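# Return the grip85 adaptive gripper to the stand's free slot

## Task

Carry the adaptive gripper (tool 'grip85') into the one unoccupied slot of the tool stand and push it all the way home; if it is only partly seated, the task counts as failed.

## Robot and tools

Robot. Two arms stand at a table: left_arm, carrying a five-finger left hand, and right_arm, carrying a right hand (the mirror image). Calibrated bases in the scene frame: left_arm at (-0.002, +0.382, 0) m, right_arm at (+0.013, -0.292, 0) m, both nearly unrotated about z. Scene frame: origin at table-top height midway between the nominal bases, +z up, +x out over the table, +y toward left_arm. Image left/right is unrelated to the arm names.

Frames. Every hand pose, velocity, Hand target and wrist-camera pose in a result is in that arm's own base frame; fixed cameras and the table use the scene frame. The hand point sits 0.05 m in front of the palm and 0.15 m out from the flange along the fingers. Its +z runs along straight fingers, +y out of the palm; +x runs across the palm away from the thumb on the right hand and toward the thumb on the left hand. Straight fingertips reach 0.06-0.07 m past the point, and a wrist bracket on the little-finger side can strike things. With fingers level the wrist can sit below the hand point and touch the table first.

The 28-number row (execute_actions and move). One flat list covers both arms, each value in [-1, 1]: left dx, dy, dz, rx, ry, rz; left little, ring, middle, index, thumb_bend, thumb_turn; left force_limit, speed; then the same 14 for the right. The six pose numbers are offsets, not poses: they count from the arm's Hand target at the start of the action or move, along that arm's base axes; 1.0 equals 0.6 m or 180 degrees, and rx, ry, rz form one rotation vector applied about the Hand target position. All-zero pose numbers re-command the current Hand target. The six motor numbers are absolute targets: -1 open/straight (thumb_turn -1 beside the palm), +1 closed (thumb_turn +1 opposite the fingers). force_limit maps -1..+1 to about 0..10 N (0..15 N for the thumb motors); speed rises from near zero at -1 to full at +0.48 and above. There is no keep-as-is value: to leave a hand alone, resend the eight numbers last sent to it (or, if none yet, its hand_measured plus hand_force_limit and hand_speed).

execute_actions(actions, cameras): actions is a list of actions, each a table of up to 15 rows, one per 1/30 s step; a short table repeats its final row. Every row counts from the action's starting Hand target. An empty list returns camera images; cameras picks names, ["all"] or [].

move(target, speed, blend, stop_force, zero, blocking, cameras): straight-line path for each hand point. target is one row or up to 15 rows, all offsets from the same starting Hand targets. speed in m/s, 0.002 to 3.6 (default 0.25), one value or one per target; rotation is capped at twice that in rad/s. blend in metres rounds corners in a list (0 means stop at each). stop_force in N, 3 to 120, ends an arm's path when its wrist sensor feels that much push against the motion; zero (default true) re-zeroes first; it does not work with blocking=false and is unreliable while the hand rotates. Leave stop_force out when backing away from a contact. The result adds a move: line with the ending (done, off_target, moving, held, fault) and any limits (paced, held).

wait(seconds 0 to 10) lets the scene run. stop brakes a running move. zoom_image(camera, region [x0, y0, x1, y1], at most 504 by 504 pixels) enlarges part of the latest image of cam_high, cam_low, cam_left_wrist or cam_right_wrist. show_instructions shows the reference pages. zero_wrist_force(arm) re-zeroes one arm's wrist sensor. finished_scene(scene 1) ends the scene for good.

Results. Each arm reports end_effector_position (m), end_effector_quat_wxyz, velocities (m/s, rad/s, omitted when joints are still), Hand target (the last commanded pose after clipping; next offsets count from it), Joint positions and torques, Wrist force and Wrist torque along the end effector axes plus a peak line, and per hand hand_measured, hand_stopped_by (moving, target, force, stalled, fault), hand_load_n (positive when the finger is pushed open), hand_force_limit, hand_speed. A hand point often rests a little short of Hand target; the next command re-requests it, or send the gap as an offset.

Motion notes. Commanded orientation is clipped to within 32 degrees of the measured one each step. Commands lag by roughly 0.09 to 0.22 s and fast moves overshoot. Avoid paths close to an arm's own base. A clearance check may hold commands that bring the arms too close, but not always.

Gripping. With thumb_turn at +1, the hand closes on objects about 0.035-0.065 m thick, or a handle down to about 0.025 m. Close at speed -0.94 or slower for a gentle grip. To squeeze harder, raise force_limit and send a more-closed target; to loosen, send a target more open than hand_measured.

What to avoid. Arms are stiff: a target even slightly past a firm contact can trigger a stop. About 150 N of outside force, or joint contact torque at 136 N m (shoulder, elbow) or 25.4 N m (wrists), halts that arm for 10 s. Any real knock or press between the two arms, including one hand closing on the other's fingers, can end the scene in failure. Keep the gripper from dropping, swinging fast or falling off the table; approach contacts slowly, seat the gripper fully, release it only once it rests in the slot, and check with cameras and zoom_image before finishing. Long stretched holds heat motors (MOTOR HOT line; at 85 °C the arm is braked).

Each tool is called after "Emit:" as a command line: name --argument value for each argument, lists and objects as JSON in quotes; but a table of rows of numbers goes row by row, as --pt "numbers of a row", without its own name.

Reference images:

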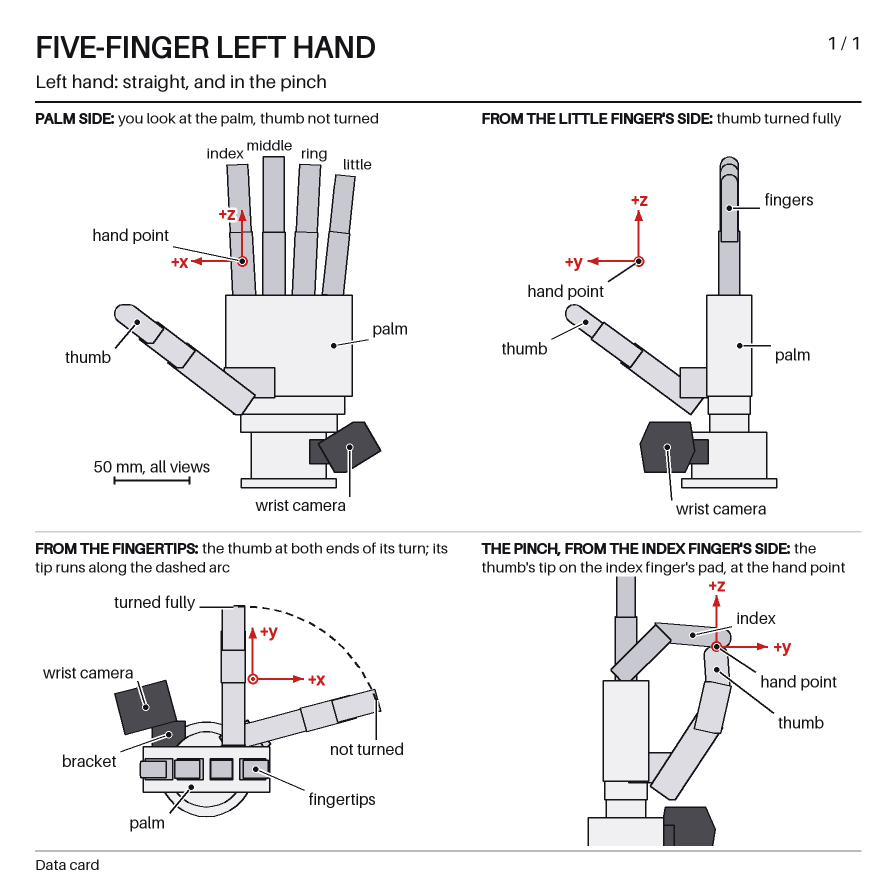

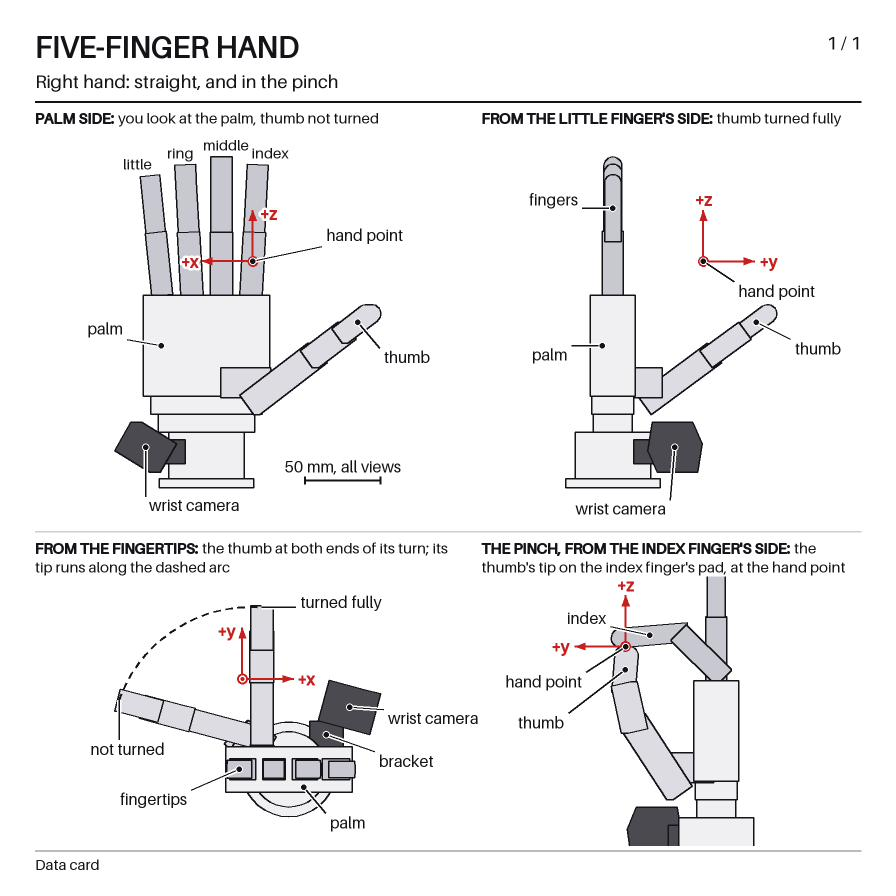

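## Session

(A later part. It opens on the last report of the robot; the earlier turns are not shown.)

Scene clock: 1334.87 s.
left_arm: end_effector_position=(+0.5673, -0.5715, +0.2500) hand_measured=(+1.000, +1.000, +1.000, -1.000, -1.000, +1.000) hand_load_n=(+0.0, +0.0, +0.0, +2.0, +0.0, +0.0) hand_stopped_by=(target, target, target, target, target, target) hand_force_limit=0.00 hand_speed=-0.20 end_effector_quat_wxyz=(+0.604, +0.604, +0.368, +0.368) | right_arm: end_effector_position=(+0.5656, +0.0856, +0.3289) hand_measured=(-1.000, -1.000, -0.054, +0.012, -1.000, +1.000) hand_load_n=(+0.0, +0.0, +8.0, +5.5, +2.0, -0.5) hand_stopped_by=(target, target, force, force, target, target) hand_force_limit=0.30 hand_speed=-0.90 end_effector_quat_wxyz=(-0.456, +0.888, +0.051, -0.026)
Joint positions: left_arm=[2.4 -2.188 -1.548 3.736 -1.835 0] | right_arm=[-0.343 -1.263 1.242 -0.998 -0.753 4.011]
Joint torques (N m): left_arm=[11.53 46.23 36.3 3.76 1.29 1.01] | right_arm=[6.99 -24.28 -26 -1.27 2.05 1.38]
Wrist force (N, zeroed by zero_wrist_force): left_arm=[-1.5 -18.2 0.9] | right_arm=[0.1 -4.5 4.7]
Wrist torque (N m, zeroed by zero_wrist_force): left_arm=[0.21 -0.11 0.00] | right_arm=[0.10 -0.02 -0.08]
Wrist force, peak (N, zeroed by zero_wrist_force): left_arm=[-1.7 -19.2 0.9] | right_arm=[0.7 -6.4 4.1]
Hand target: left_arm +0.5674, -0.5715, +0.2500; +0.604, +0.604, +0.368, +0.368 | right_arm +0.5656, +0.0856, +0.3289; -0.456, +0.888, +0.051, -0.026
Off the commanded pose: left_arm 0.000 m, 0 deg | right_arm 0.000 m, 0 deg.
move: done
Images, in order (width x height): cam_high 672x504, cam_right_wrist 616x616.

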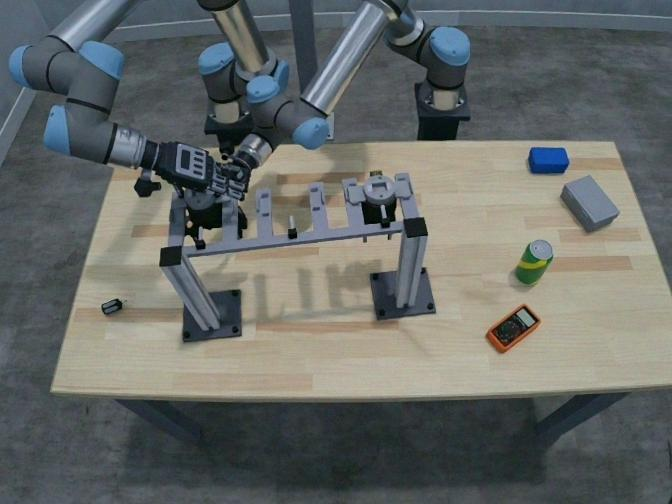

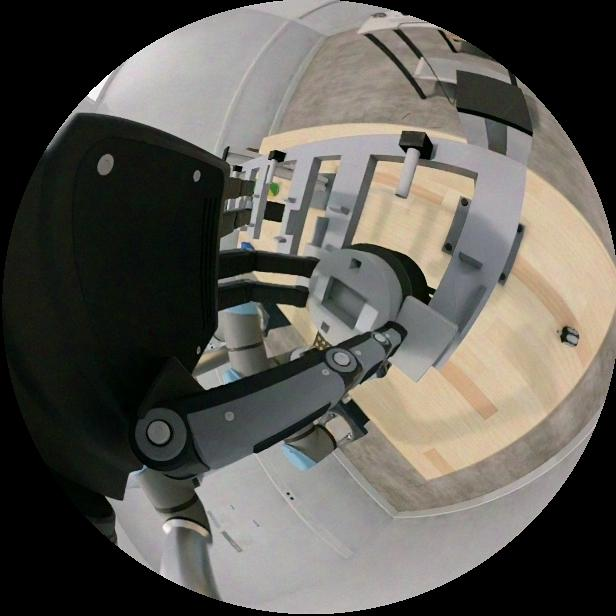

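Emit:
move --target '[0.04954,0.00675,0,0,0,0, 1,1,1,-1,-1,1,0,-0.2, 0.04968,0.00566,0,0,0,0, -1,-1,0.2,0.2,-1,1,0.3,-0.9]' --speed 0.02 --cameras '["cam_right_wrist", "cam_high"]'

Emit:
zoom_image --camera "cam_right_wrist" --region '[200, 150, 500, 450]'

Emit:
zoom_image --camera "cam_right_wrist" --region '[370, 260, 490, 380]'

Emit:
zoom_image --camera "cam_right_wrist" --region '[270, 190, 390, 310]'

Scene clock: 1343.63 s.
left_arm: end_effector_position=(+0.5970, -0.5675, +0.2500) hand_measured=(+1.000, +1.000, +1.000, -1.000, -1.000, +1.000) hand_load_n=(+0.0, +0.0, +0.0, +2.0, -0.5, +0.0) hand_stopped_by=(target, target, target, target, target, target) hand_force_limit=0.00 hand_speed=-0.20 end_effector_quat_wxyz=(+0.604, +0.604, +0.368, +0.368) | right_arm: end_effector_position=(+0.5953, +0.0890, +0.3289) hand_measured=(-1.000, -1.000, -0.054, +0.012, -1.000, +1.000) hand_load_n=(+0.0, +0.0, +8.0, +5.5, +1.5, -0.5) hand_stopped_by=(target, target, force, force, target, target) hand_force_limit=0.30 hand_speed=-0.90 end_effector_quat_wxyz=(-0.456, +0.888, +0.051, -0.026)
Joint positions: left_arm=[2.439 -2.216 -1.498 3.714 -1.796 0] | right_arm=[-0.322 -1.19 1.147 -0.995 -0.743 4.037]
Joint torques (N m): left_arm=[13.06 46.82 36.47 3.72 1.64 1.38] | right_arm=[7.04 -28.87 -28.85 0.62 2.03 1.46]
Wrist force (N, zeroed by zero_wrist_force): left_arm=[-1.3 -18.0 0.8] | right_arm=[0.3 -4.6 4.5]
Wrist torque (N m, zeroed by zero_wrist_force): left_arm=[0.22 -0.13 0.00] | right_arm=[0.07 -0.07 -0.06]
Wrist force, peak (N, zeroed by zero_wrist_force): left_arm=[-1.5 -18.6 0.9] | right_arm=[0.5 -5.3 4.9]
Hand target: left_arm +0.5971, -0.5675, +0.2500; +0.604, +0.604, +0.368, +0.368 | right_arm +0.5954, +0.0890, +0.3289; -0.456, +0.888, +0.051, -0.026
Off the commanded pose: left_arm 0.000 m, 0 deg | right_arm 0.000 m, 0 deg.
move: done
Images, in order (width x height): cam_high 672x504, cam_right_wrist 616x616.

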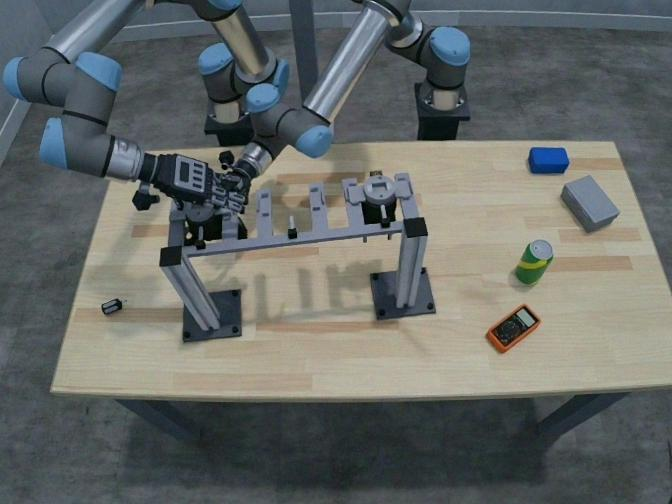

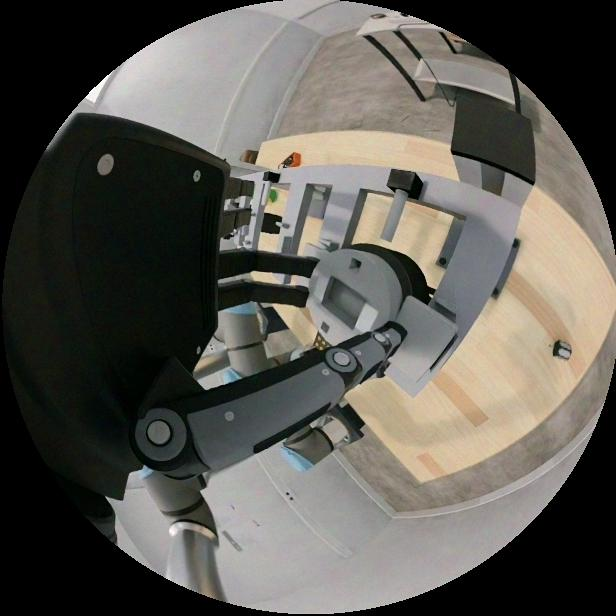

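Scaled by 1.680 from the camera's 616x616 image, which has a finer 880x880 frame.

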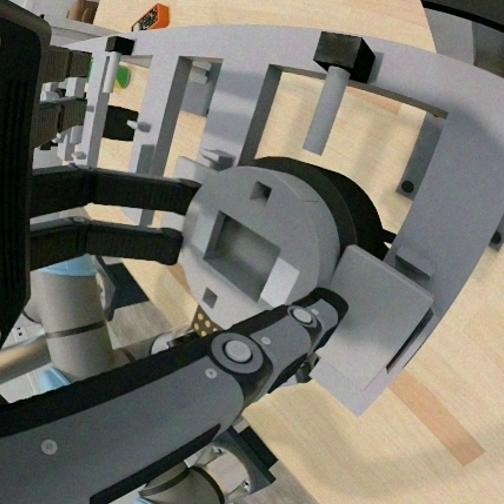

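Scaled by 4.200 from the camera's 616x616 image, which has a finer 880x880 frame.

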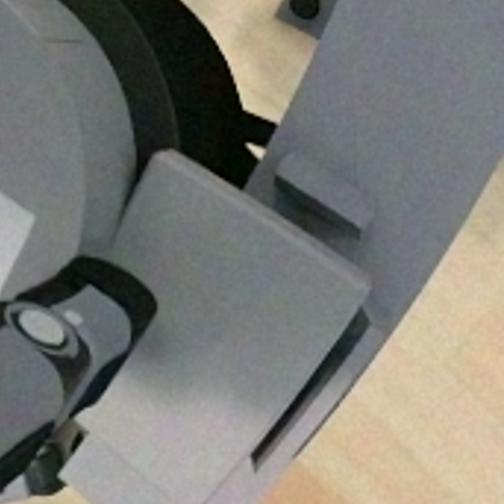

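Scaled by 4.200 from the camera's 616x616 image, which has a finer 880x880 frame.

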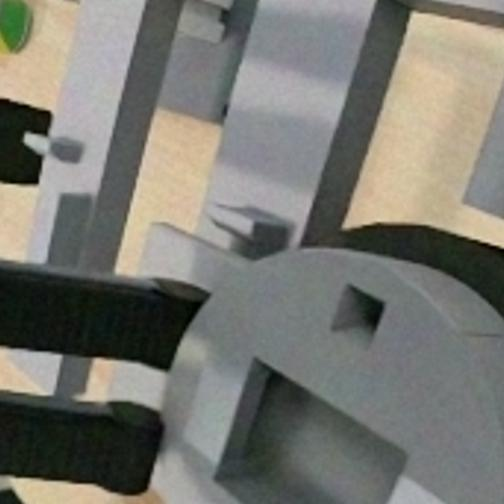

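Emit:
move --target '[0,0,-0.01167,0,0,0, 1,1,1,-1,-1,1,0,-0.2, 0,0,-0.01167,0,0,0, -1,-1,0.2,0.2,-1,1,0.3,-0.9]' --speed 0.015 --stop_force 12 --cameras '["cam_right_wrist"]'

Emit:
zoom_image --camera "cam_right_wrist" --region '[370, 260, 490, 380]'

Emit:
zoom_image --camera "cam_right_wrist" --region '[270, 190, 390, 310]'

Scene clock: 1350.63 s.
left_arm: end_effector_position=(+0.5971, -0.5675, +0.2430) hand_measured=(+1.000, +1.000, +1.000, -1.000, -1.000, +1.000) hand_load_n=(+0.0, +0.0, +0.0, +2.0, +0.0, +0.0) hand_stopped_by=(target, target, target, target, target, target) hand_force_limit=0.00 hand_speed=-0.20 end_effector_quat_wxyz=(+0.604, +0.604, +0.368, +0.368) | right_arm: end_effector_position=(+0.5954, +0.0890, +0.3219) hand_measured=(-1.000, -1.000, -0.054, +0.012, -1.000, +1.000) hand_load_n=(+0.0, +0.0, +8.0, +5.5, +2.0, -1.0) hand_stopped_by=(target, target, force, force, target, target) hand_force_limit=0.30 hand_speed=-0.90 end_effector_quat_wxyz=(-0.456, +0.888, +0.051, -0.026)
Joint positions: left_arm=[2.439 -2.225 -1.503 3.728 -1.796 0] | right_arm=[-0.322 -1.191 1.165 -1.013 -0.743 4.037]
Joint torques (N m): left_arm=[11.23 46.23 22.09 6.88 1.31 -1.01] | right_arm=[6.57 -43.5 -10.56 -3.54 1.39 -0.88]
Wrist force (N, zeroed by zero_wrist_force): left_arm=[-1.4 -17.7 0.9] | right_arm=[0.2 -3.9 5.0]
Wrist torque (N m, zeroed by zero_wrist_force): left_arm=[0.24 -0.10 -0.01] | right_arm=[0.11 -0.08 -0.06]
Wrist force, peak (N, zeroed by zero_wrist_force): left_arm=[-1.6 -18.9 0.8] | right_arm=[0.6 -5.3 4.7]
Hand target: left_arm +0.5971, -0.5675, +0.2430; +0.604, +0.604, +0.368, +0.368 | right_arm +0.5954, +0.0890, +0.3219; -0.456, +0.888, +0.051, -0.026
Off the commanded pose: left_arm 0.000 m, 0 deg | right_arm 0.000 m, 0 deg.
move: done
Images, in order (width x height): cam_right_wrist 616x616.

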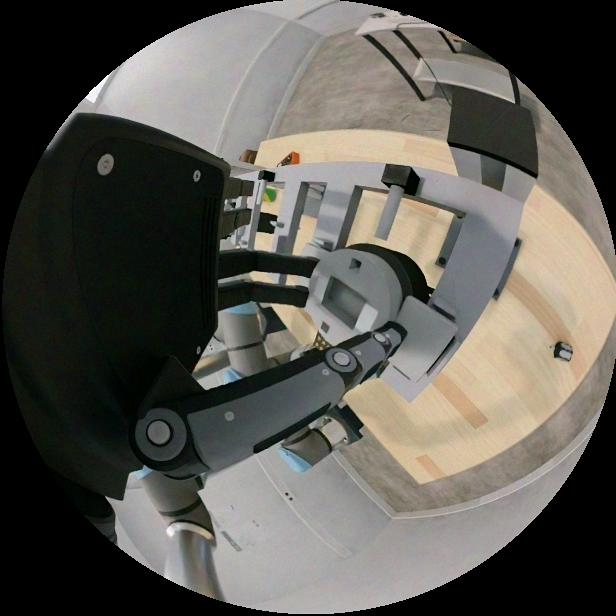

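Scaled by 4.200 from the camera's 616x616 image, which has a finer 880x880 frame.

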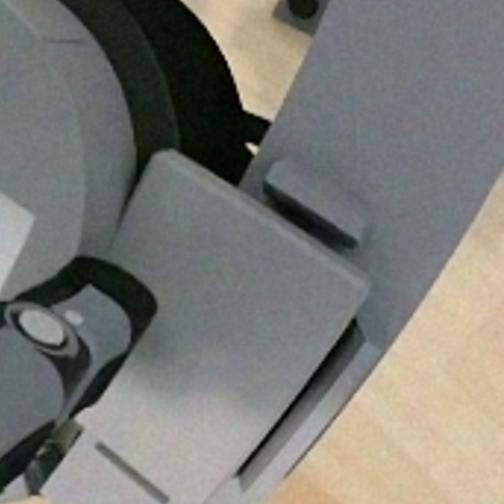

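Scaled by 4.200 from the camera's 616x616 image, which has a finer 880x880 frame.

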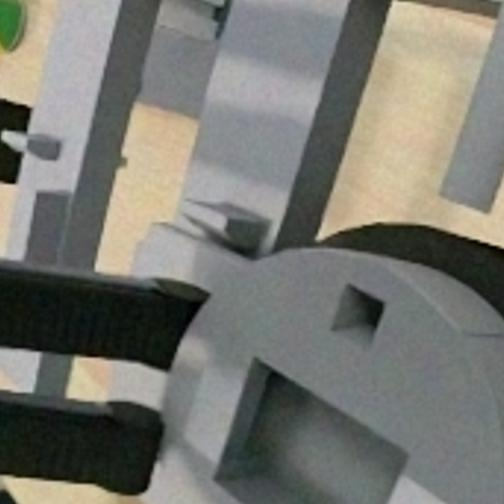

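Emit:
move --target '[0,0,-0.005,0,0,0, 1,1,1,-1,-1,1,0,-0.2, 0,0,-0.005,0,0,0, -1,-1,0.2,0.2,-1,1,0.3,-0.9]' --speed 0.008 --stop_force 7 --cameras '["cam_right_wrist"]'

Emit:
zoom_image --camera "cam_right_wrist" --region '[370, 260, 490, 380]'

Emit:
zoom_image --camera "cam_right_wrist" --region '[270, 190, 390, 310]'

Scene clock: 1358.43 s.
left_arm: end_effector_position=(+0.5971, -0.5675, +0.2400) hand_measured=(+1.000, +1.000, +1.000, -1.000, -1.000, +1.000) hand_load_n=(+0.0, +0.0, +0.0, +2.0, +0.0, +0.0) hand_stopped_by=(target, target, target, target, target, target) hand_force_limit=0.00 hand_speed=-0.20 end_effector_quat_wxyz=(+0.604, +0.604, +0.368, +0.368) | right_arm: end_effector_position=(+0.5954, +0.0890, +0.3189) hand_measured=(-1.000, -1.000, -0.054, +0.012, -1.000, +1.000) hand_load_n=(+0.0, +0.0, +8.0, +5.5, +2.0, -1.0) hand_stopped_by=(target, target, force, force, target, target) hand_force_limit=0.30 hand_speed=-0.90 end_effector_quat_wxyz=(-0.456, +0.888, +0.051, -0.026)
Joint positions: left_arm=[2.439 -2.229 -1.505 3.734 -1.796 0] | right_arm=[-0.322 -1.191 1.173 -1.02 -0.743 4.037]
Joint torques (N m): left_arm=[7.09 47.57 22.28 6.95 1.59 -0.86] | right_arm=[5.43 -43.76 -10.82 -3.59 0.24 0.14]
Wrist force (N, zeroed by zero_wrist_force): left_arm=[-1.4 -17.6 0.6] | right_arm=[0.6 -4.4 4.9]
Wrist torque (N m, zeroed by zero_wrist_force): left_arm=[0.25 -0.12 0.00] | right_arm=[0.05 -0.14 -0.05]
Wrist force, peak (N, zeroed by zero_wrist_force): left_arm=[-1.3 -18.1 0.8] | right_arm=[0.3 -4.7 5.0]
Hand target: left_arm +0.5971, -0.5675, +0.2400; +0.604, +0.604, +0.368, +0.368 | right_arm +0.5954, +0.0890, +0.3189; -0.456, +0.888, +0.051, -0.026
Off the commanded pose: left_arm 0.000 m, 0 deg | right_arm 0.000 m, 0 deg.
move: done
Images, in order (width x height): cam_right_wrist 616x616.

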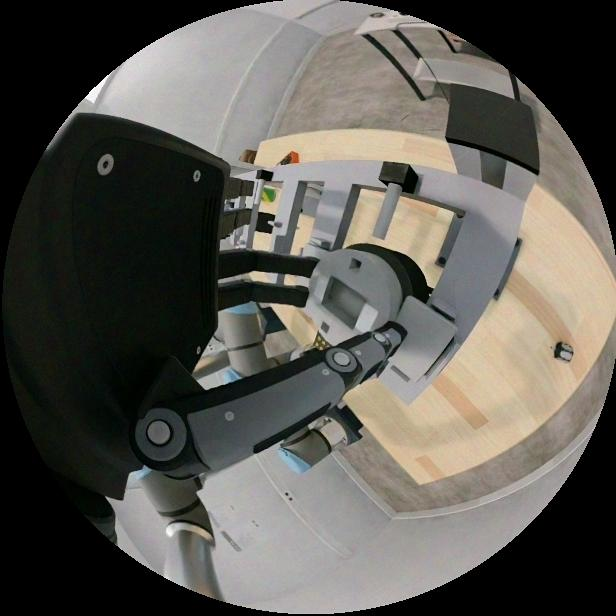

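Scaled by 4.200 from the camera's 616x616 image, which has a finer 880x880 frame.

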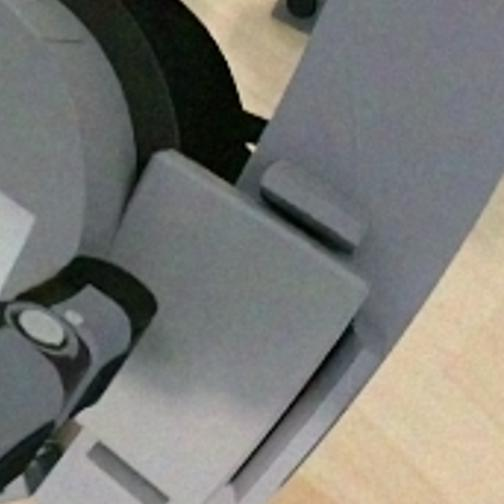

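Scaled by 4.200 from the camera's 616x616 image, which has a finer 880x880 frame.

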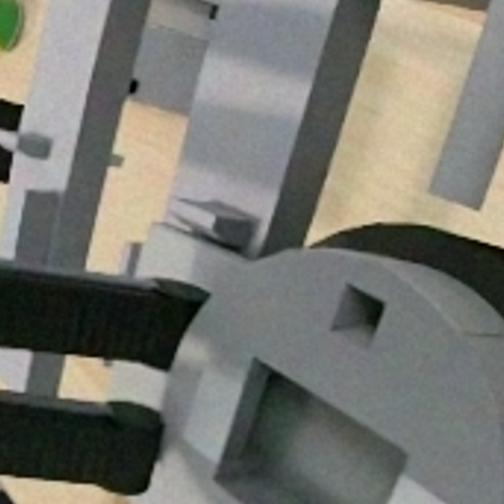

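Emit:
move --target '[0,0,-0.005,0,0,0, 1,1,1,-1,-1,1,0,-0.2, 0,0,-0.005,0,0,0, -1,-1,0.2,0.2,-1,1,0.3,-0.9]' --speed 0.008 --stop_force 7 --cameras '["cam_right_wrist"]'

Emit:
zoom_image --camera "cam_right_wrist" --region '[370, 260, 490, 380]'

Emit:
zoom_image --camera "cam_right_wrist" --region '[270, 190, 390, 310]'

Scene clock: 1362.50 s.
left_arm: end_effector_position=(+0.5971, -0.5675, +0.2370) hand_measured=(+1.000, +1.000, +1.000, -1.000, -1.000, +1.000) hand_load_n=(+0.0, +0.0, +0.0, +2.0, +0.0, +0.0) hand_stopped_by=(target, target, target, target, target, target) hand_force_limit=0.00 hand_speed=-0.20 end_effector_quat_wxyz=(+0.604, +0.604, +0.368, +0.368) | right_arm: end_effector_position=(+0.5954, +0.0890, +0.3159) hand_measured=(-1.000, -1.000, -0.054, +0.012, -1.000, +1.000) hand_load_n=(+0.0, +0.0, +8.0, +5.0, +1.5, -0.5) hand_stopped_by=(target, target, force, force, target, target) hand_force_limit=0.30 hand_speed=-0.90 end_effector_quat_wxyz=(-0.456, +0.888, +0.051, -0.026)
Joint positions: left_arm=[2.439 -2.233 -1.507 3.74 -1.796 0] | right_arm=[-0.322 -1.191 1.181 -1.028 -0.743 4.037]
Joint torques (N m): left_arm=[5.33 46.2 22.09 6.84 1.37 -0.07] | right_arm=[4.48 -43.15 -10.57 -3.53 -0.35 0.27]
Wrist force (N, zeroed by zero_wrist_force): left_arm=[-1.5 -17.5 1.0] | right_arm=[0.5 -4.4 4.8]
Wrist torque (N m, zeroed by zero_wrist_force): left_arm=[0.21 -0.08 -0.01] | right_arm=[0.08 -0.14 -0.05]
Wrist force, peak (N, zeroed by zero_wrist_force): left_arm=[-1.4 -18.1 0.9] | right_arm=[0.5 -4.6 4.9]
Hand target: left_arm +0.5971, -0.5675, +0.2370; +0.604, +0.604, +0.368, +0.368 | right_arm +0.5954, +0.0890, +0.3159; -0.456, +0.888, +0.051, -0.026
Off the commanded pose: left_arm 0.000 m, 0 deg | right_arm 0.000 m, 0 deg.
move: done
Images, in order (width x height): cam_right_wrist 616x616.

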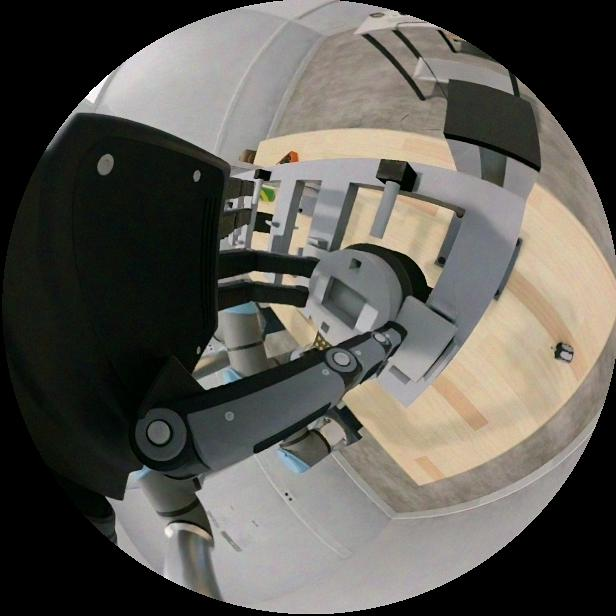

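Scaled by 4.200 from the camera's 616x616 image, which has a finer 880x880 frame.

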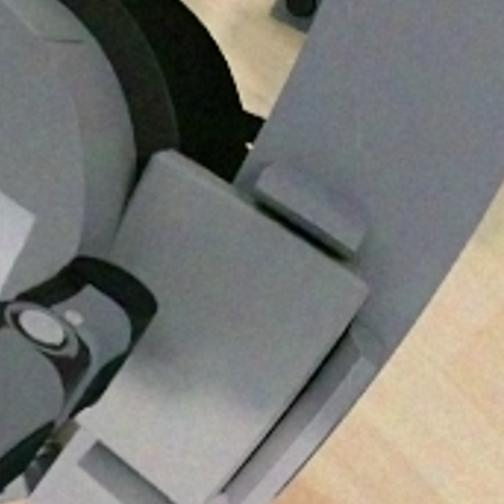

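Scaled by 4.200 from the camera's 616x616 image, which has a finer 880x880 frame.

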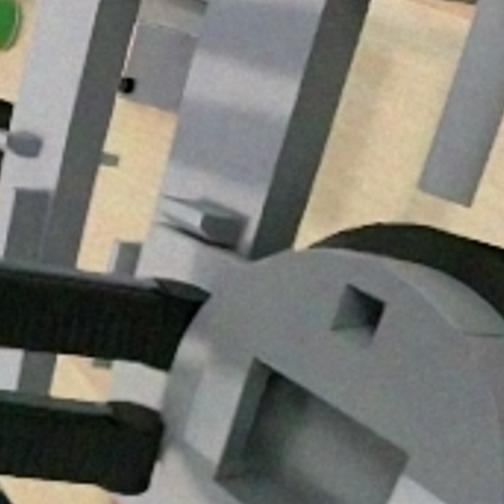

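Emit:
move --target '[0,0,-0.003,0,0,0, 1,1,1,-1,-1,1,0,-0.2, 0,0,-0.003,0,0,0, -1,-1,0.2,0.2,-1,1,0.3,-0.9]' --speed 0.006 --stop_force 7

Scene clock: 1365.70 s.
left_arm: end_effector_position=(+0.5971, -0.5675, +0.2352) hand_measured=(+1.000, +1.000, +1.000, -1.000, -1.000, +1.000) hand_load_n=(+0.0, -0.5, +0.0, +2.0, +0.0, +0.0) hand_stopped_by=(target, target, target, target, target, target) hand_force_limit=0.00 hand_speed=-0.20 end_effector_quat_wxyz=(+0.604, +0.604, +0.368, +0.368) | right_arm: end_effector_position=(+0.5954, +0.0890, +0.3141) hand_measured=(-1.000, -1.000, -0.054, +0.012, -1.000, +1.000) hand_load_n=(+0.0, +0.0, +7.5, +5.0, +2.0, -0.5) hand_stopped_by=(target, target, force, force, target, target) hand_force_limit=0.30 hand_speed=-0.90 end_effector_quat_wxyz=(-0.456, +0.888, +0.051, -0.026)
Joint positions: left_arm=[2.439 -2.236 -1.508 3.744 -1.796 0] | right_arm=[-0.322 -1.191 1.185 -1.033 -0.743 4.037]
Joint torques (N m): left_arm=[4.15 47.16 22.09 6.67 1.45 0.59] | right_arm=[3.2 -41.61 -10.31 -3.66 -0.34 0.57]
Wrist force (N, zeroed by zero_wrist_force): left_arm=[-0.5 -16.8 0.8] | right_arm=[-0.1 -6.0 3.6]
Wrist torque (N m, zeroed by zero_wrist_force): left_arm=[0.19 -0.06 0.05] | right_arm=[0.02 -0.05 -0.10]
Wrist force, peak (N, zeroed by zero_wrist_force): left_arm=[-1.3 -18.0 0.9] | right_arm=[0.3 -6.6 3.5]
Hand target: left_arm +0.5971, -0.5675, +0.2352; +0.604, +0.604, +0.368, +0.368 | right_arm +0.5954, +0.0890, +0.3141; -0.456, +0.888, +0.051, -0.026
Off the commanded pose: left_arm 0.000 m, 0 deg | right_arm 0.000 m, 0 deg.
move: done

Emit:
move --target '[0,0,-0.00167,0,0,0, 1,1,1,-1,-1,1,0,-0.2, 0,0,-0.0008,0,0,0, -1,-1,0.2,0.2,-1,1,0.3,-0.9]' --speed 0.005 --cameras '["cam_right_wrist"]'

Emit:
zoom_image --camera "cam_right_wrist" --region '[370, 260, 490, 380]'

Emit:
zoom_image --camera "cam_right_wrist" --region '[270, 190, 390, 310]'

Scene clock: 1369.27 s.
left_arm: end_effector_position=(+0.5971, -0.5675, +0.2343) hand_measured=(+1.000, +1.000, +1.000, -1.000, -1.000, +1.000) hand_load_n=(+0.0, +0.0, +0.0, +0.5, +0.0, +0.0) hand_stopped_by=(target, target, target, target, target, target) hand_force_limit=0.00 hand_speed=-0.20 end_effector_quat_wxyz=(+0.604, +0.604, +0.368, +0.368) | right_arm: end_effector_position=(+0.5954, +0.0890, +0.3136) hand_measured=(-1.000, -1.000, -0.054, +0.012, -1.000, +1.000) hand_load_n=(+0.0, +0.0, +7.0, +5.0, +2.0, +0.0) hand_stopped_by=(target, target, force, force, target, target) hand_force_limit=0.30 hand_speed=-0.90 end_effector_quat_wxyz=(-0.456, +0.888, +0.051, -0.026)
Joint positions: left_arm=[2.439 -2.237 -1.509 3.746 -1.796 0] | right_arm=[-0.322 -1.191 1.187 -1.034 -0.743 4.037]
Joint torques (N m): left_arm=[2.42 37.27 15.24 3.72 1.49 1.46] | right_arm=[3.1 -33.76 -6.68 -4.14 0.17 1.08]
Wrist force (N, zeroed by zero_wrist_force): left_arm=[1.3 -3.2 0.6] | right_arm=[-2.1 -16.0 -2.0]
Wrist torque (N m, zeroed by zero_wrist_force): left_arm=[0.05 0.05 0.08] | right_arm=[-0.60 -0.01 -0.23]
Wrist force, peak (N, zeroed by zero_wrist_force): left_arm=[-0.4 -16.8 0.8] | right_arm=[-2.1 -16.0 -2.0]
Hand target: left_arm +0.5971, -0.5675, +0.2342; +0.604, +0.604, +0.368, +0.368 | right_arm +0.5954, +0.0890, +0.3136; -0.456, +0.888, +0.051, -0.026
Off the commanded pose: left_arm 0.000 m, 0 deg | right_arm 0.000 m, 0 deg.
move: done
Images, in order (width x height): cam_right_wrist 616x616.

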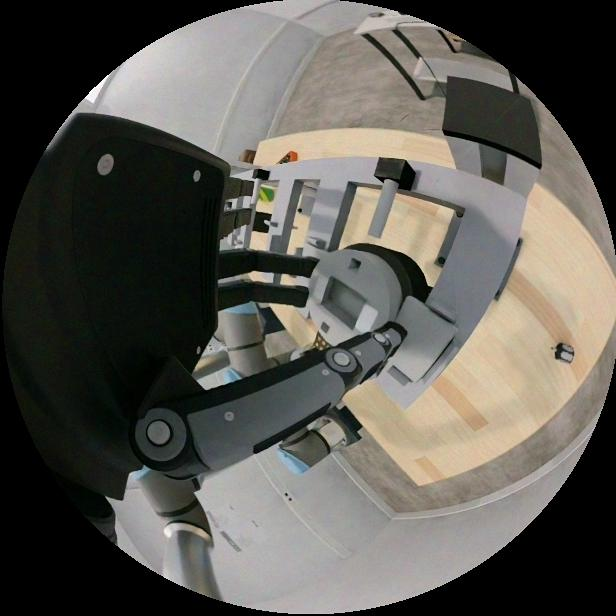

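Scaled by 4.200 from the camera's 616x616 image, which has a finer 880x880 frame.

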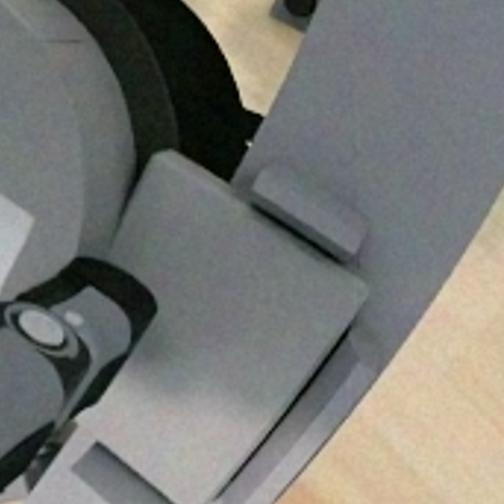

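Scaled by 4.200 from the camera's 616x616 image, which has a finer 880x880 frame.

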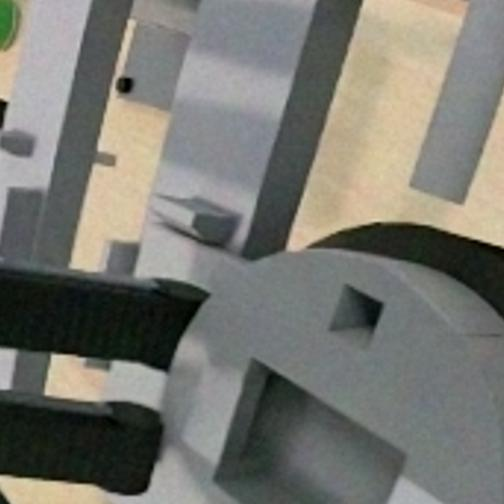

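Emit:
move --target '[0,0,-0.02,0,0,0, 1,1,1,-1,-1,1,0,-0.2, 0,0,0,0,0,0, -1,-1,0.2,0.2,-1,1,0.3,-0.9]' --speed 0.015 --cameras '["cam_low", "cam_left_wrist"]'

Emit:
zoom_image --camera "cam_low" --region '[160, 190, 330, 300]'

Scene clock: 1381.13 s.
left_arm: end_effector_position=(+0.5971, -0.5675, +0.2223) hand_measured=(+1.000, +1.000, +1.000, -1.000, -1.000, +1.000) hand_load_n=(+0.0, +0.0, +0.0, +0.0, +0.0, +0.0) hand_stopped_by=(target, target, target, target, target, target) hand_force_limit=0.00 hand_speed=-0.20 end_effector_quat_wxyz=(+0.604, +0.604, +0.368, +0.368) | right_arm: end_effector_position=(+0.5954, +0.0890, +0.3136) hand_measured=(-1.000, -1.000, -0.054, +0.012, -1.000, +1.000) hand_load_n=(+0.0, +0.0, +7.0, +5.0, +2.0, +0.0) hand_stopped_by=(target, target, force, force, target, target) hand_force_limit=0.30 hand_speed=-0.90 end_effector_quat_wxyz=(-0.456, +0.888, +0.051, -0.026)
Joint positions: left_arm=[2.439 -2.253 -1.517 3.77 -1.796 0] | right_arm=[-0.322 -1.191 1.187 -1.034 -0.743 4.037]
Joint torques (N m): left_arm=[-3.77 35.73 13.09 3.15 0.75 0.81] | right_arm=[-0.26 -25.87 -6.34 -3.99 1.5 -1.34]
Wrist force (N, zeroed by zero_wrist_force): left_arm=[0.0 0.1 0.6] | right_arm=[-1.8 -16.4 -2.2]
Wrist torque (N m, zeroed by zero_wrist_force): left_arm=[-0.01 0.01 0.01] | right_arm=[-0.64 -0.04 -0.22]
Wrist force, peak (N, zeroed by zero_wrist_force): left_arm=[0.9 -2.9 0.9] | right_arm=[-2.1 -17.1 -2.3]
Hand target: left_arm +0.5971, -0.5675, +0.2222; +0.604, +0.604, +0.368, +0.368 | right_arm +0.5954, +0.0890, +0.3136; -0.456, +0.888, +0.051, -0.026
Off the commanded pose: left_arm 0.000 m, 0 deg | right_arm 0.000 m, 0 deg.
move: done
Images, in order (width x height): cam_low 672x504, cam_left_wrist 616x616.

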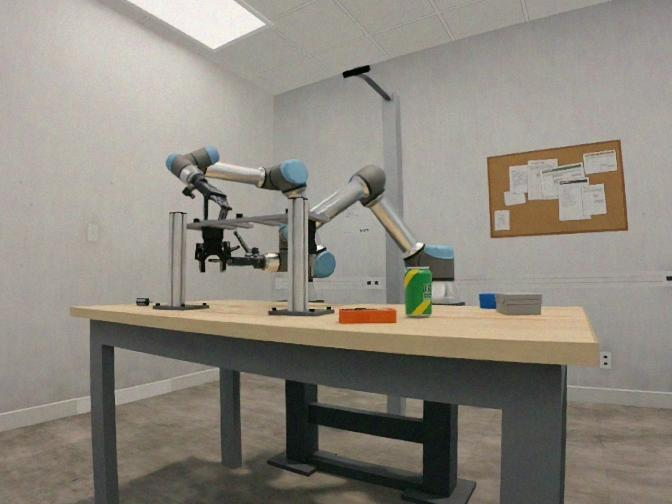

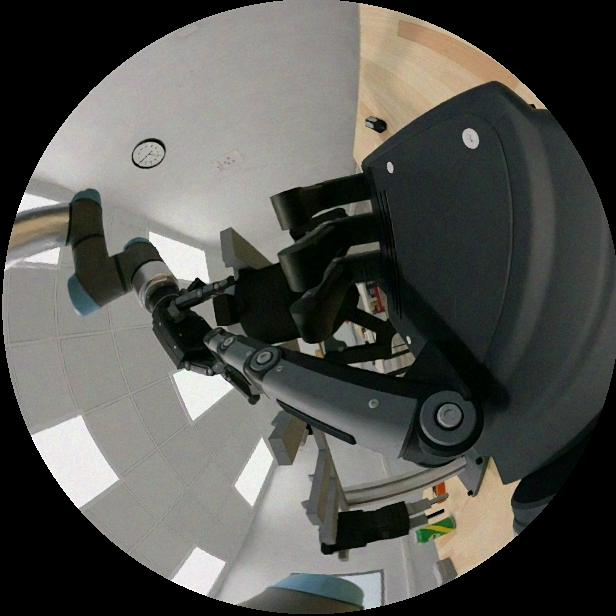

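Scaled by 2.965 from the camera's 672x504 image, which has a finer 960x720 frame.

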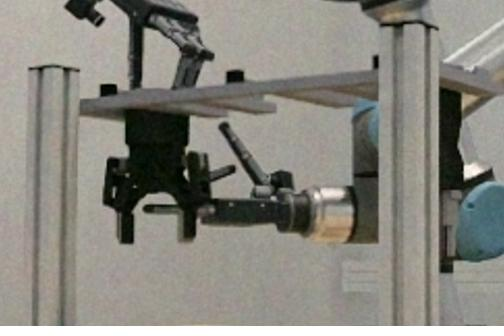

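Emit:
move --target '[-0.17782,0.09154,0,0,0,0, 1,1,1,-1,-1,1,0,-0.2, 0,0,0,0,0,0, -1,-1,0.2,0.2,-1,1,0.3,-0.9]' --speed 0.06 --stop_force 8 --cameras '["cam_low", "cam_high", "cam_left_wrist"]'

Scene clock: 1389.63 s.
left_arm: end_effector_position=(+0.4904, -0.5126, +0.2222) hand_measured=(+1.000, +1.000, +1.000, -1.000, -1.000, +1.000) hand_load_n=(+0.0, +0.0, +0.0, +0.0, +0.0, +0.0) hand_stopped_by=(target, target, target, target, target, target) hand_force_limit=0.00 hand_speed=-0.20 end_effector_quat_wxyz=(+0.604, +0.604, +0.368, +0.368) | right_arm: end_effector_position=(+0.5954, +0.0890, +0.3136) hand_measured=(-1.000, -1.000, -0.054, +0.012, -1.000, +1.000) hand_load_n=(+0.0, +0.0, +7.0, +5.0, +2.0, +0.0) hand_stopped_by=(target, target, force, force, target, target) hand_force_limit=0.30 hand_speed=-0.90 end_effector_quat_wxyz=(-0.456, +0.888, +0.051, -0.026)
Joint positions: left_arm=[2.382 -2.057 -1.867 3.924 -1.853 0] | right_arm=[-0.322 -1.191 1.187 -1.034 -0.743 4.037]
Joint torques (N m): left_arm=[-10.54 44.05 10.4 3.12 -2.41 1.45] | right_arm=[-2.19 -24.12 -7.08 -3.88 1.4 -1.17]
Wrist force (N, zeroed by zero_wrist_force): left_arm=[0.3 0.0 0.4] | right_arm=[-1.9 -16.5 -2.1]
Wrist torque (N m, zeroed by zero_wrist_force): left_arm=[-0.02 -0.05 0.03] | right_arm=[-0.65 -0.04 -0.22]
Wrist force, peak (N, zeroed by zero_wrist_force): left_arm=[0.2 -0.5 1.0] | right_arm=[-2.1 -17.0 -2.4]
Hand target: left_arm +0.4904, -0.5126, +0.2222; +0.604, +0.604, +0.368, +0.368 | right_arm +0.5954, +0.0890, +0.3136; -0.456, +0.888, +0.051, -0.026
Off the commanded pose: left_arm 0.000 m, 0 deg | right_arm 0.000 m, 0 deg.
move: done
Images, in order (width x height): cam_high 672x504, cam_low 672x504, cam_left_wrist 616x616.

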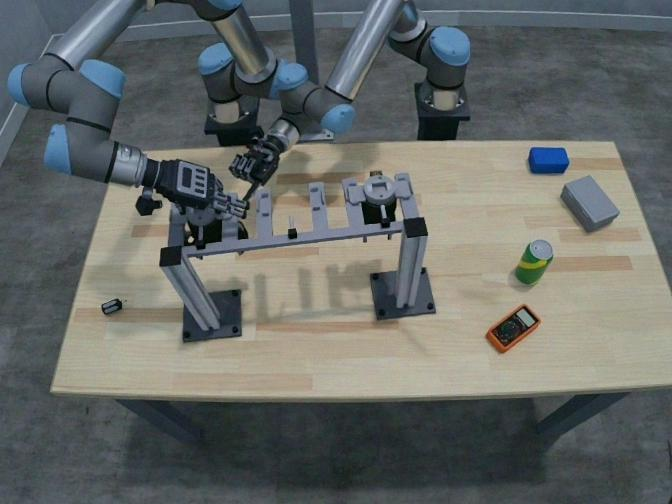

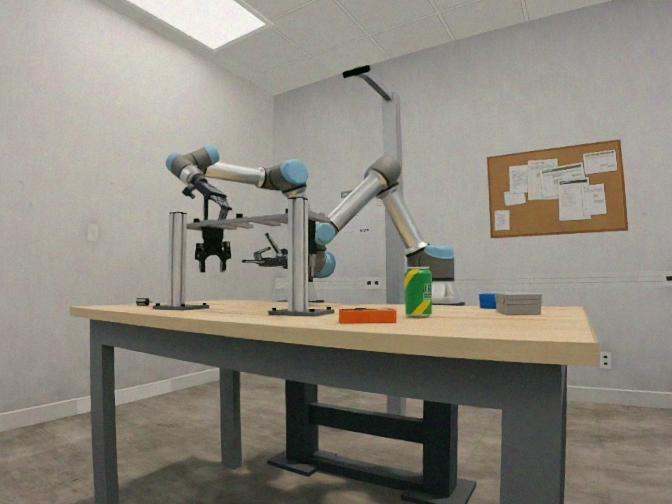

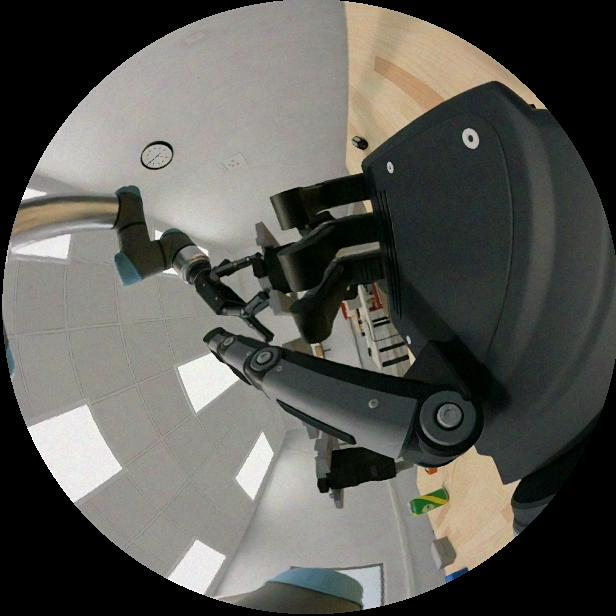

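Emit:
move --target '[0,0,0,0,0,0, 1,1,1,-1,-1,1,0,-0.2, 0,0,0.0008,0,0,0, -1,-1,0.2,0.2,-1,1,0.3,-0.9]' --speed 0.005 --cameras '["cam_right_wrist"]'

Emit:
zoom_image --camera "cam_right_wrist" --region '[370, 260, 490, 380]'

Emit:
zoom_image --camera "cam_right_wrist" --region '[270, 190, 390, 310]'

Scene clock: 1396.43 s.
left_arm: end_effector_position=(+0.4904, -0.5126, +0.2222) hand_measured=(+1.000, +1.000, +1.000, -1.000, -1.000, +1.000) hand_load_n=(+0.0, +0.0, +0.0, +0.0, +0.0, +0.0) hand_stopped_by=(target, target, target, target, target, target) hand_force_limit=0.00 hand_speed=-0.20 end_effector_quat_wxyz=(+0.604, +0.604, +0.368, +0.368) | right_arm: end_effector_position=(+0.5954, +0.0890, +0.3140) hand_measured=(-1.000, -1.000, -0.054, +0.012, -1.000, +1.000) hand_load_n=(+0.0, +0.0, +7.5, +5.0, +1.5, -0.5) hand_stopped_by=(target, target, force, force, target, target) hand_force_limit=0.30 hand_speed=-0.90 end_effector_quat_wxyz=(-0.456, +0.888, +0.051, -0.026)
Joint positions: left_arm=[2.382 -2.057 -1.867 3.924 -1.853 0] | right_arm=[-0.322 -1.191 1.186 -1.033 -0.743 4.037]
Joint torques (N m): left_arm=[-11.09 43.38 11.05 3.02 -2.34 1.32] | right_arm=[-4.29 -29.39 -27.08 0.59 1.45 -1.02]
Wrist force (N, zeroed by zero_wrist_force): left_arm=[0.0 -0.2 0.3] | right_arm=[-0.9 -3.4 4.2]
Wrist torque (N m, zeroed by zero_wrist_force): left_arm=[-0.04 -0.01 0.01] | right_arm=[0.09 -0.10 -0.04]
Wrist force, peak (N, zeroed by zero_wrist_force): left_arm=[-0.2 -0.5 0.6] | right_arm=[-2.3 -17.1 -2.2]
Hand target: left_arm +0.4904, -0.5126, +0.2222; +0.604, +0.604, +0.368, +0.368 | right_arm +0.5954, +0.0890, +0.3141; -0.456, +0.888, +0.051, -0.026
Off the commanded pose: left_arm 0.000 m, 0 deg | right_arm 0.000 m, 0 deg.
move: done
Images, in order (width x height): cam_right_wrist 616x616.

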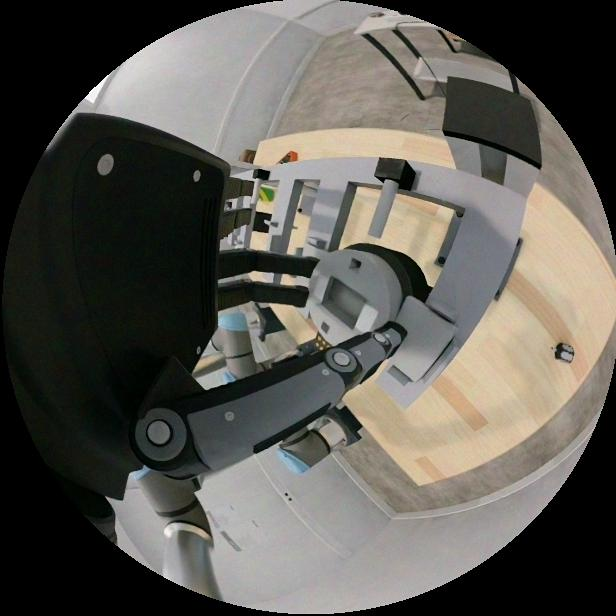

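Scaled by 4.200 from the camera's 616x616 image, which has a finer 880x880 frame.

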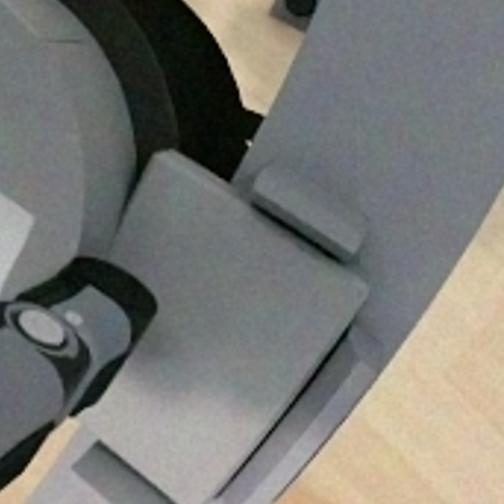

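Scaled by 4.200 from the camera's 616x616 image, which has a finer 880x880 frame.

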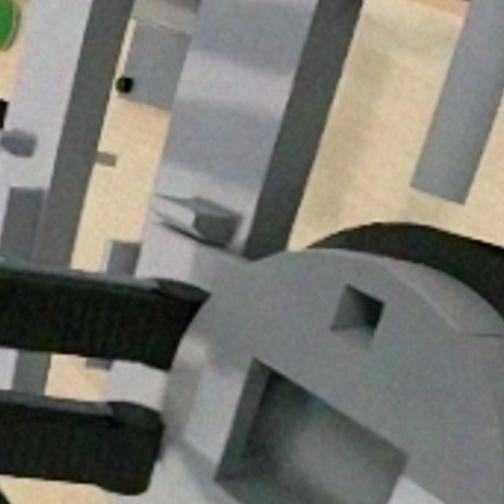

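Emit:
move --target '[0,0,0,0,0,0, 1,1,1,-1,-1,1,0,-0.2, 0,0,0,0,0,0, -1,-1,-0.2,-0.2,-1,1,0.3,-0.8]' --speed 0.05 --cameras '["cam_right_wrist"]'

Emit:
zoom_image --camera "cam_right_wrist" --region '[200, 180, 500, 420]'

Scene clock: 1401.33 s.
left_arm: end_effector_position=(+0.4904, -0.5126, +0.2222) hand_measured=(+1.000, +1.000, +1.000, -1.000, -1.000, +1.000) hand_load_n=(+0.0, +0.0, +0.0, +0.0, +0.0, +0.0) hand_stopped_by=(target, target, target, target, target, target) hand_force_limit=0.00 hand_speed=-0.20 end_effector_quat_wxyz=(+0.604, +0.604, +0.368, +0.368) | right_arm: end_effector_position=(+0.5954, +0.0890, +0.3141) hand_measured=(-1.000, -1.000, -0.200, -0.200, -1.000, +1.000) hand_load_n=(+0.0, +0.0, -0.5, +0.0, +0.0, +0.0) hand_stopped_by=(target, target, target, target, target, target) hand_force_limit=0.30 hand_speed=-0.80 end_effector_quat_wxyz=(-0.456, +0.888, +0.051, -0.026)
Joint positions: left_arm=[2.382 -2.057 -1.867 3.924 -1.853 0] | right_arm=[-0.322 -1.191 1.185 -1.033 -0.743 4.037]
Joint torques (N m): left_arm=[-11.64 43.16 9.92 2.82 -2.31 1.5] | right_arm=[-4.8 -41.98 -22.5 0.42 1.38 -0.75]
Wrist force (N, zeroed by zero_wrist_force): left_arm=[0.2 -0.2 0.6] | right_arm=[-0.1 -0.2 3.1]
Wrist torque (N m, zeroed by zero_wrist_force): left_arm=[-0.05 -0.02 0.02] | right_arm=[0.21 -0.06 0.00]
Wrist force, peak (N, zeroed by zero_wrist_force): left_arm=[-0.1 -0.6 0.6] | right_arm=[-0.8 -3.3 5.0]
Hand target: left_arm +0.4904, -0.5126, +0.2222; +0.604, +0.604, +0.368, +0.368 | right_arm +0.5954, +0.0890, +0.3141; -0.456, +0.888, +0.051, -0.026
Off the commanded pose: left_arm 0.000 m, 0 deg | right_arm 0.000 m, 0 deg.
move: done
Images, in order (width x height): cam_right_wrist 616x616.

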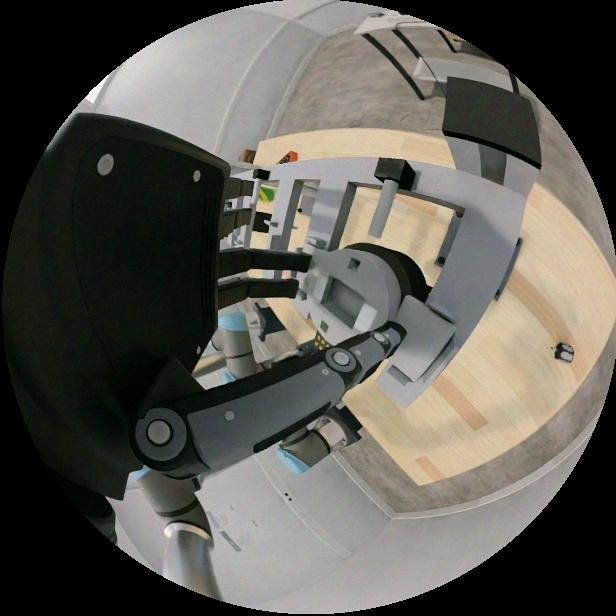

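Scaled by 1.680 from the camera's 616x616 image, which has a finer 880x880 frame.

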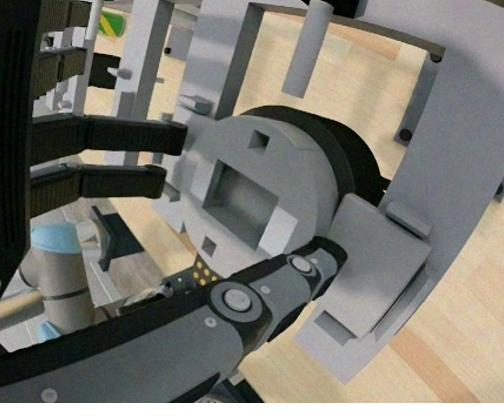

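Emit:
zoom_image --camera "cam_right_wrist" --region '[370, 260, 490, 380]'

Emit:
zoom_image --camera "cam_right_wrist" --region '[270, 190, 390, 310]'

Scaled by 4.200 from the camera's 616x616 image, which has a finer 880x880 frame.

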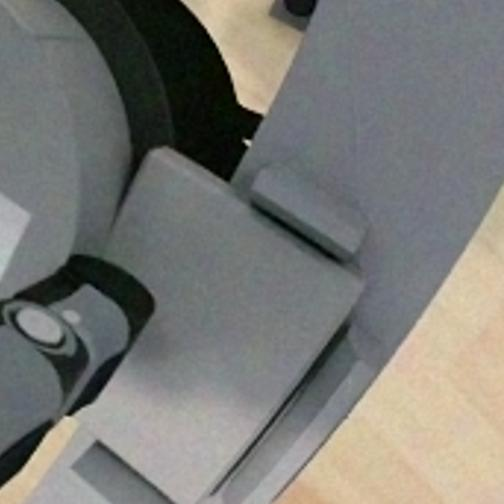

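Scaled by 4.200 from the camera's 616x616 image, which has a finer 880x880 frame.

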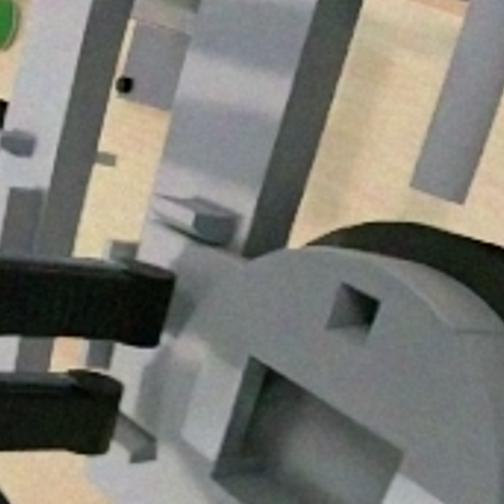

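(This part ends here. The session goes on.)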